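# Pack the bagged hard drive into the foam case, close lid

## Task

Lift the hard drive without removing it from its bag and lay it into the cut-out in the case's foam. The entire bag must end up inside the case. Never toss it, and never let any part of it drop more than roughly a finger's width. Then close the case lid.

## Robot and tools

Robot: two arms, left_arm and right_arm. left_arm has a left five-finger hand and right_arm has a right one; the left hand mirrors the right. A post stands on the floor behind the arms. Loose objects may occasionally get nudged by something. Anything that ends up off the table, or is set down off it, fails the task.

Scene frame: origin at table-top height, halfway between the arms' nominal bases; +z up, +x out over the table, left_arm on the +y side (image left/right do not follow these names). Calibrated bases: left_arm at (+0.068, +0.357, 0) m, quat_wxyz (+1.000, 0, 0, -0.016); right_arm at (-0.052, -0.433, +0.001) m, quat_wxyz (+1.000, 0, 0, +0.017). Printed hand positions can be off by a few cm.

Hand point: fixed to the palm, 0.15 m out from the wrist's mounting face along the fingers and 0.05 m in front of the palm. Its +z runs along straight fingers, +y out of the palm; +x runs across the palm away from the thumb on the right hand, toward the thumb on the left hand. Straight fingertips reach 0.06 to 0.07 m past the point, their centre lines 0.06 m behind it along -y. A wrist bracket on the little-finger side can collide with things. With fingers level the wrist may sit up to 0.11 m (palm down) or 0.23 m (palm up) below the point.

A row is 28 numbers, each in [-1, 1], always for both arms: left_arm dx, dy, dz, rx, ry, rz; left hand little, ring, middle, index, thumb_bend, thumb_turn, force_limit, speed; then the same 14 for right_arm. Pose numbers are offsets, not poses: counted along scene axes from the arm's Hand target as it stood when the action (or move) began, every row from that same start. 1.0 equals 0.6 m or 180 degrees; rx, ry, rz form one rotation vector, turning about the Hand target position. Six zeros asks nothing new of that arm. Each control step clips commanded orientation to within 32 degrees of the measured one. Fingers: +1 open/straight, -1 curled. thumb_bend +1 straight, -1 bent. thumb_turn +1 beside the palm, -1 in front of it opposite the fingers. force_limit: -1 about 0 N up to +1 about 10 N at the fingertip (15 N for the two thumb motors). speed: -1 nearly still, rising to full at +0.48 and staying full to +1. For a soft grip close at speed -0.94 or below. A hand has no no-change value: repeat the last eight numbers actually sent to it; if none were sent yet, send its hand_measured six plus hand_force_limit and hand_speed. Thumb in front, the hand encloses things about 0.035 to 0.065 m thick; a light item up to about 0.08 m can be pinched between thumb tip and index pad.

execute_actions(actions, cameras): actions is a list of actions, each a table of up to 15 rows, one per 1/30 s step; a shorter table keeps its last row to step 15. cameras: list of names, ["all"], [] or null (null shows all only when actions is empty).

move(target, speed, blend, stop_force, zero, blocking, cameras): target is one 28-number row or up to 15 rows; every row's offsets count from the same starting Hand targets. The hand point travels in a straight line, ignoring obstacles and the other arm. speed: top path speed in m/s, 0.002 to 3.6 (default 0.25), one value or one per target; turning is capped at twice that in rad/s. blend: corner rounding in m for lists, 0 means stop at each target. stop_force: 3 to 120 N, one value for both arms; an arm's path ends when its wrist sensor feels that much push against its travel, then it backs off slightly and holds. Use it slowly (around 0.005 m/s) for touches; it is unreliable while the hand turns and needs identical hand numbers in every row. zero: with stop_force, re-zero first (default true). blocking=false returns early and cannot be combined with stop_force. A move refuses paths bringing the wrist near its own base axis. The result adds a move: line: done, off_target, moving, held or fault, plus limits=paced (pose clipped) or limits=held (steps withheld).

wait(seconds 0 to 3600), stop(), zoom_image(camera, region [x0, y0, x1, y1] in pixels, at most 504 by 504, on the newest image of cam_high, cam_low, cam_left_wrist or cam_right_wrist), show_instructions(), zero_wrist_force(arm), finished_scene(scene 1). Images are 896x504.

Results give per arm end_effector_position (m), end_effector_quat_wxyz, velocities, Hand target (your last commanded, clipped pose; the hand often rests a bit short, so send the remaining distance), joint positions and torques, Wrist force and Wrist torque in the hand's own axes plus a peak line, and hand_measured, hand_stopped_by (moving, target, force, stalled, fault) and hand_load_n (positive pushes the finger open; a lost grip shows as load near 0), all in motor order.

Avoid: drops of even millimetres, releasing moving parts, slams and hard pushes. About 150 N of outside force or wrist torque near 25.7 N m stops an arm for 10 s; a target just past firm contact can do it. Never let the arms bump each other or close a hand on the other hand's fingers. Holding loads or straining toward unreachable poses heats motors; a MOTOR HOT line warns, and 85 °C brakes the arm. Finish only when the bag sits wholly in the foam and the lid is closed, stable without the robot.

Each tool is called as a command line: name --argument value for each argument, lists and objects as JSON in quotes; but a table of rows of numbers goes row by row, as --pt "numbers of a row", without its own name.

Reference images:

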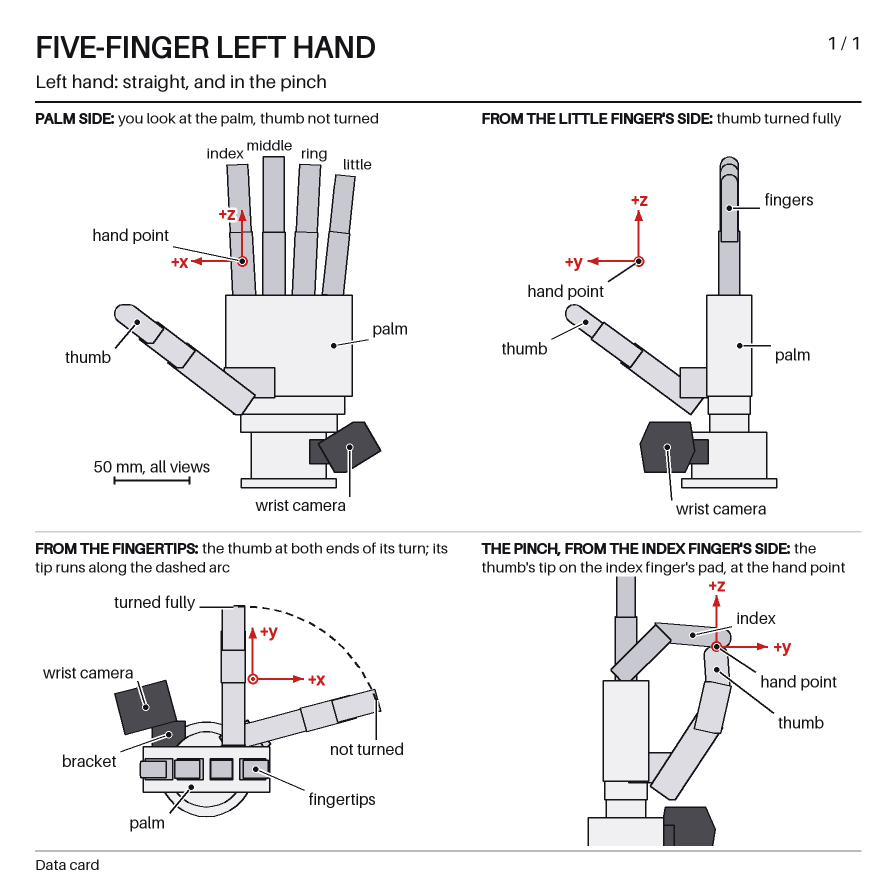

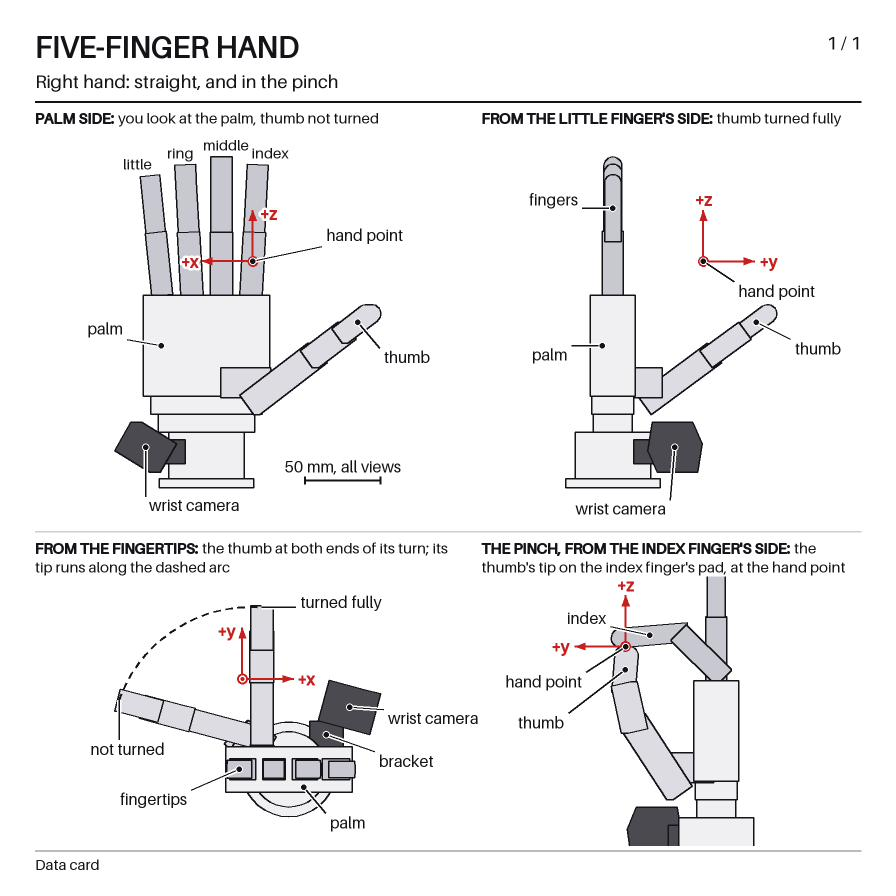

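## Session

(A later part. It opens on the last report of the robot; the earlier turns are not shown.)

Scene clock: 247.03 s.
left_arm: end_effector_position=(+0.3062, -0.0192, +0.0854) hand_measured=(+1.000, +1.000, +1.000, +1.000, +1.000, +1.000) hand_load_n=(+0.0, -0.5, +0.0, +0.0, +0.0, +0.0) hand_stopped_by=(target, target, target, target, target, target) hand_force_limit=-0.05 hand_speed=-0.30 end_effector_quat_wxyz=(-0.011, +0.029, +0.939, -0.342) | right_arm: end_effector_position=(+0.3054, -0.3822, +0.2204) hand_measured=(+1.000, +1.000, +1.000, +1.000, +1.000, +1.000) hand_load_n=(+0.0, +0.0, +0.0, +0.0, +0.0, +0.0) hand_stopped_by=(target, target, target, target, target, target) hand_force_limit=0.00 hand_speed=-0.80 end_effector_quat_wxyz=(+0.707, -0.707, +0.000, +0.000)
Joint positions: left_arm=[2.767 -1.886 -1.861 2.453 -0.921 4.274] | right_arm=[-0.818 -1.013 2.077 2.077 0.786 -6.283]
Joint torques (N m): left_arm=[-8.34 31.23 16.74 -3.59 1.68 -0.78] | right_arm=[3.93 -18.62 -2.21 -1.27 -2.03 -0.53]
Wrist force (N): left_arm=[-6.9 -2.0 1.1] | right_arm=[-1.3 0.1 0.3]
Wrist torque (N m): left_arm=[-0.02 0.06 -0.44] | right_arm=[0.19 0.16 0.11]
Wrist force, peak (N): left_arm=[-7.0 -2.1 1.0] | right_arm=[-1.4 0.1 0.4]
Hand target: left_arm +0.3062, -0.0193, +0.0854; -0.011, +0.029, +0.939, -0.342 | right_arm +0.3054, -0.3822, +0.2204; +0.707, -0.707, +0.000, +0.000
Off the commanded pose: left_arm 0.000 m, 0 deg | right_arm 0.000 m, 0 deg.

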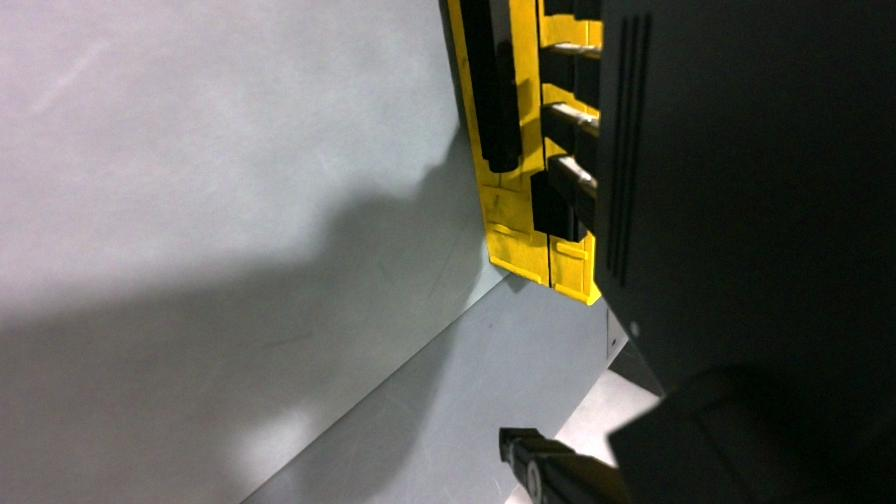

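move --target '[0.005,0.005,0,0,0,0,1,1,1,1,1,1,-0.05,-0.3,0,0,0,0,0,0,1,1,1,1,1,1,0,-0.8]' --speed 0.008 --cameras '["cam_low","cam_left_wrist"]'

Scene clock: 248.57 s.
left_arm: end_effector_position=(+0.3093, -0.0162, +0.0854) hand_measured=(+1.000, +1.000, +1.000, +1.000, +1.000, +1.000) hand_load_n=(+0.0, +0.0, +0.0, +0.0, +0.0, +0.0) hand_stopped_by=(target, target, target, target, target, target) hand_force_limit=-0.05 hand_speed=-0.30 end_effector_quat_wxyz=(-0.011, +0.029, +0.939, -0.342) | right_arm: end_effector_position=(+0.3054, -0.3822, +0.2204) hand_measured=(+1.000, +1.000, +1.000, +1.000, +1.000, +1.000) hand_load_n=(+0.0, +0.0, +0.0, -0.5, +0.0, +0.0) hand_stopped_by=(target, target, target, target, target, target) hand_force_limit=0.00 hand_speed=-0.80 end_effector_quat_wxyz=(+0.707, -0.707, +0.000, +0.000)
Joint positions: left_arm=[2.778 -1.888 -1.861 2.446 -0.918 4.287] | right_arm=[-0.818 -1.013 2.077 2.077 0.786 -6.283]
Joint torques (N m): left_arm=[2.58 16.27 21.9 -2.77 2.55 -0.25] | right_arm=[3.36 -18.8 -2.63 -1.3 -2 -0.38]
Wrist force (N): left_arm=[0.5 0.4 -0.5] | right_arm=[-1.3 0.1 0.4]
Wrist torque (N m): left_arm=[0.16 -0.12 0.02] | right_arm=[0.19 0.15 0.12]
Wrist force, peak (N): left_arm=[-7.1 -2.3 1.0] | right_arm=[-1.5 0.1 0.6]
Hand target: left_arm +0.3092, -0.0163, +0.0854; -0.011, +0.029, +0.939, -0.342 | right_arm +0.3054, -0.3822, +0.2204; +0.707, -0.707, +0.000, +0.000
Off the commanded pose: left_arm 0.000 m, 0 deg | right_arm 0.000 m, 0 deg.
joint at its limit (right arm) — joint 6 (wrist 3), lower limit.
move: done

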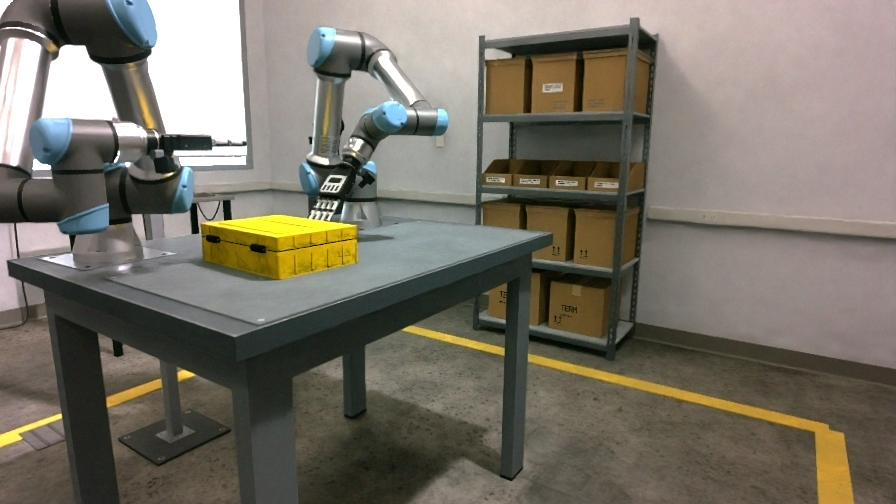

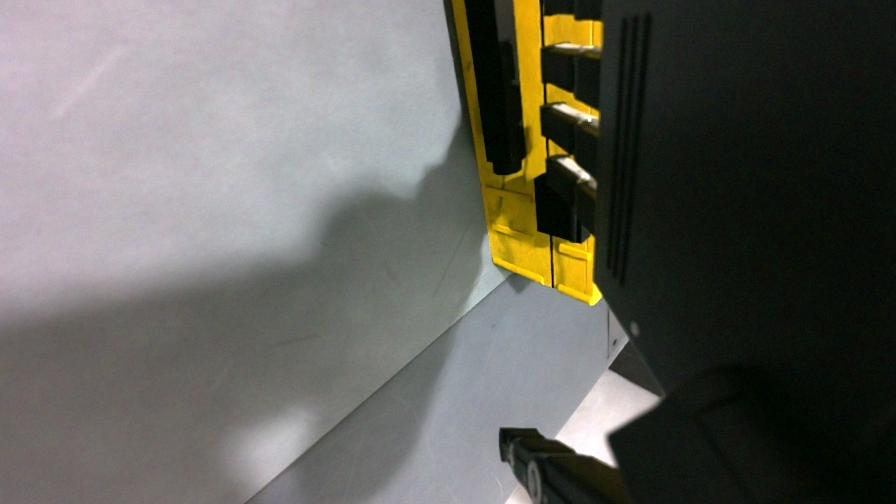

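move --pt "0 0.03 0.0 0 0 0 1 1 1 1 1 1 -0.05 -0.3 0 0 0 0 0 0 1 1 1 1 1 1 0 -0.8" --pt "0 0.1 0.03 0 0 0 1 1 1 1 1 1 -0.05 -0.3 0 0 0.05 0 0 0 1 1 1 1 1 1 0 -0.8" --pt "0 0.15 0.2 0 0 0 1 1 1 1 1 1 -0.05 -0.3 0 -0.1 0.15 0 0 0 1 1 1 1 1 1 0 -0.8" --speed '[0.015,0.06,0.15]' --blend '[0.003,0.02,0]' --cameras '["all"]'

zoom_image --camera "cam_low" --region '[190, 200, 370, 290]'

zoom_image --camera "cam_high" --region '[330, 160, 470, 290]'

Scene clock: 252.37 s.
left_arm: end_effector_position=(+0.3093, +0.0737, +0.2054) hand_measured=(+1.000, +1.000, +1.000, +1.000, +1.000, +1.000) hand_load_n=(+0.0, +0.0, +0.0, +0.0, +0.0, -0.5) hand_stopped_by=(target, target, target, target, target, target) hand_force_limit=-0.05 hand_speed=-0.30 end_effector_quat_wxyz=(-0.010, +0.029, +0.939, -0.342) | right_arm: end_effector_position=(+0.3053, -0.4421, +0.3104) hand_measured=(+1.000, +1.000, +1.000, +1.000, +1.000, +1.000) hand_load_n=(+0.0, +0.0, +0.0, +0.0, +0.0, +0.0) hand_stopped_by=(target, target, target, target, target, target) hand_force_limit=0.00 hand_speed=-0.80 end_effector_quat_wxyz=(+0.707, -0.707, +0.000, +0.000)
Joint positions: left_arm=[3.044 -1.651 -1.867 2.005 -0.874 4.623] | right_arm=[-0.912 -1.151 1.949 2.344 0.879 -6.283]
Joint torques (N m): left_arm=[-14.07 8.38 9.19 -3.25 1.8 -0.23] | right_arm=[1.33 -18.16 -11.73 -0.06 -2.09 -0.54]
Wrist force (N): left_arm=[0.3 0.6 -0.9] | right_arm=[-1.7 0.1 0.6]
Wrist torque (N m): left_arm=[0.20 -0.08 0.12] | right_arm=[0.19 0.22 0.08]
Wrist force, peak (N): left_arm=[0.4 0.2 -2.1] | right_arm=[-1.6 0.5 1.0]
Hand target: left_arm +0.3092, +0.0737, +0.2054; -0.011, +0.029, +0.939, -0.342 | right_arm +0.3054, -0.4422, +0.3104; +0.707, -0.707, +0.000, +0.000
Off the commanded pose: left_arm 0.000 m, 0 deg | right_arm 0.000 m, 0 deg.
joint sent to its limit (right arm) — joint 6 (wrist 3), lower limit. The joint targets still meet the commanded pose.
move: done

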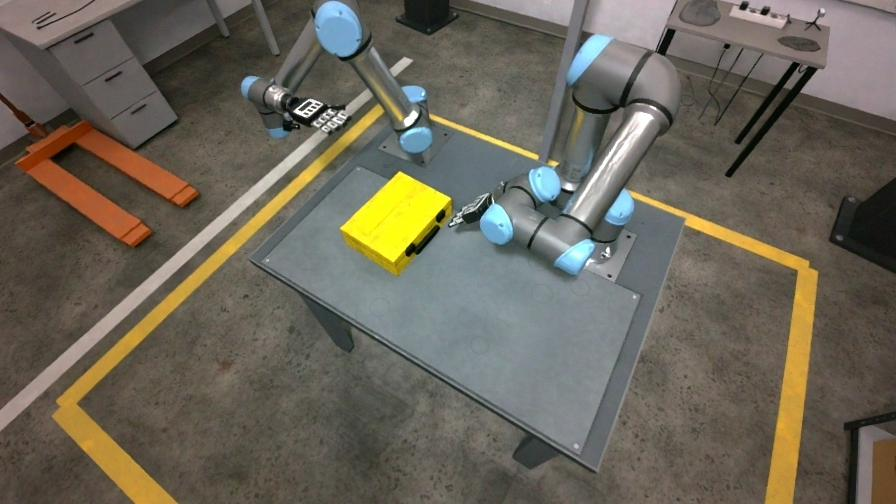

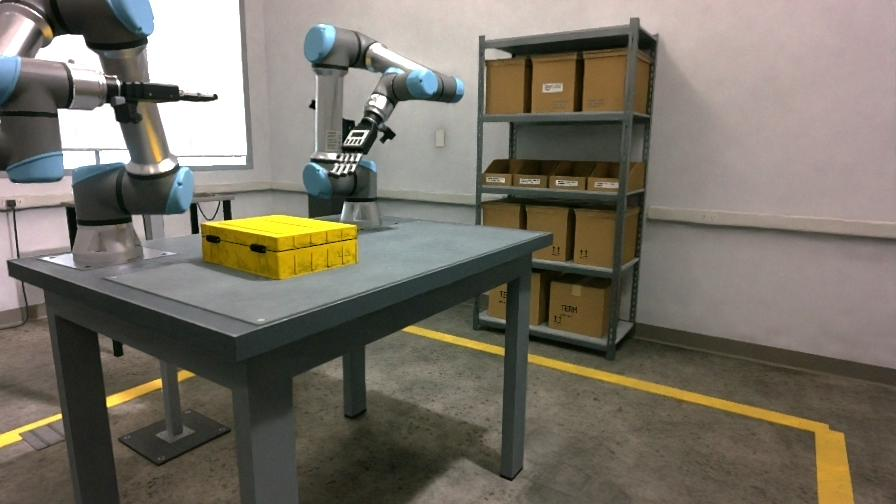

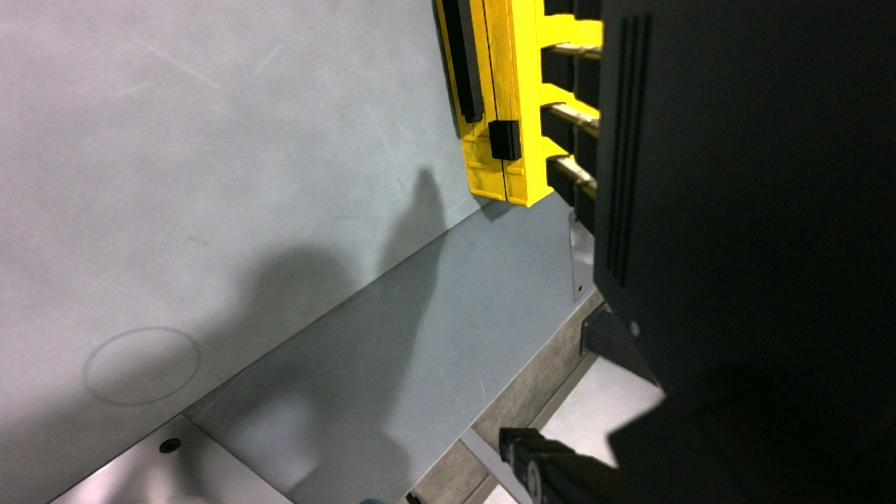

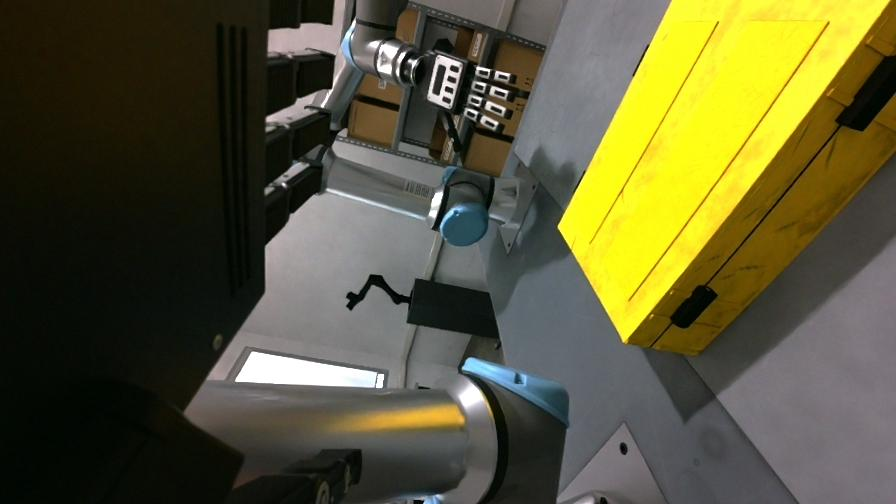

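Scaled by 2.800 from the camera's image (finer frame: 1280x720).

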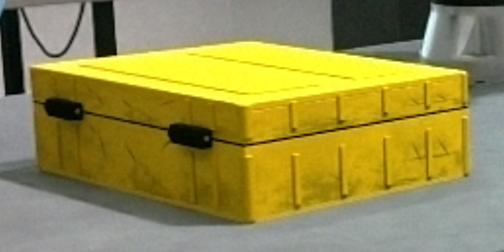

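Scaled by 3.600 from the camera's image (finer frame: 1280x720).

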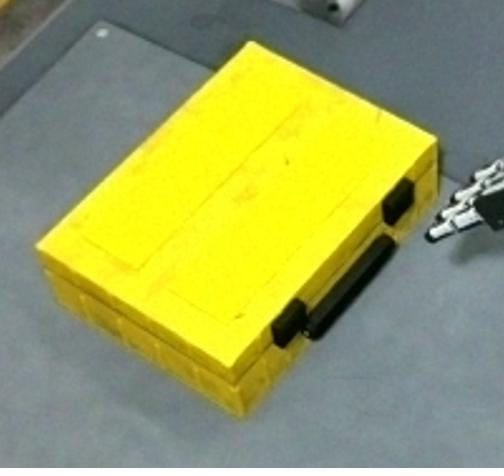

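zoom_image --camera "cam_low" --region '[270, 215, 365, 285]'

zoom_image --camera "cam_left_wrist" --region '[420, 0, 620, 230]'

zoom_image --camera "cam_right_wrist" --region '[550, 0, 896, 370]'

Scaled by 5.305 from the camera's image (finer frame: 1280x720).

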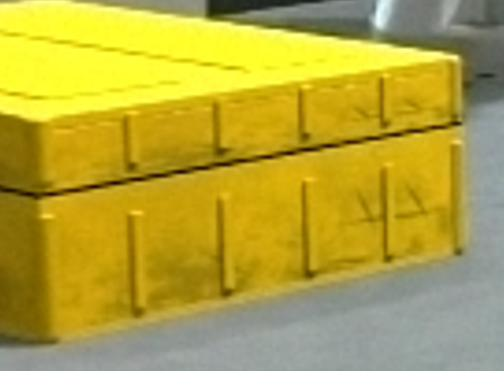

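Scaled by 2.191 from the camera's image (finer frame: 1280x720).

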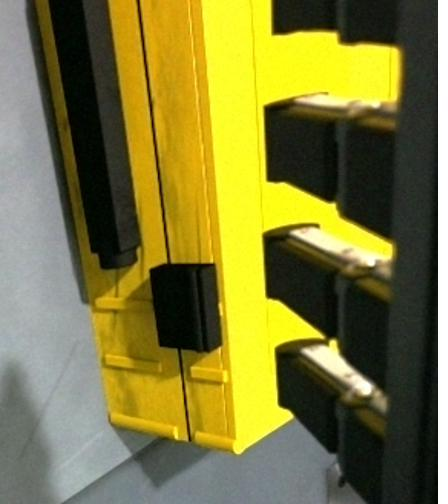

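Scaled by 1.362 from the camera's image (finer frame: 1280x720).

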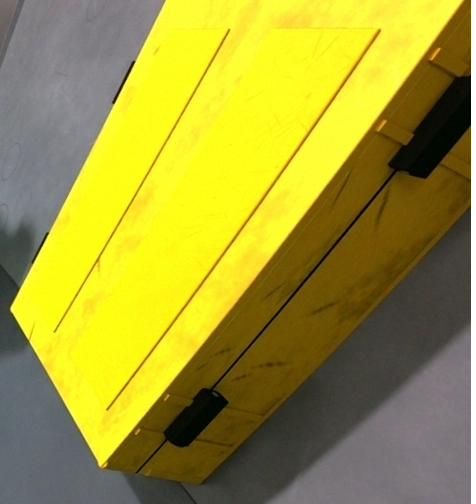

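finished_scene

The scene is finished: the task was done.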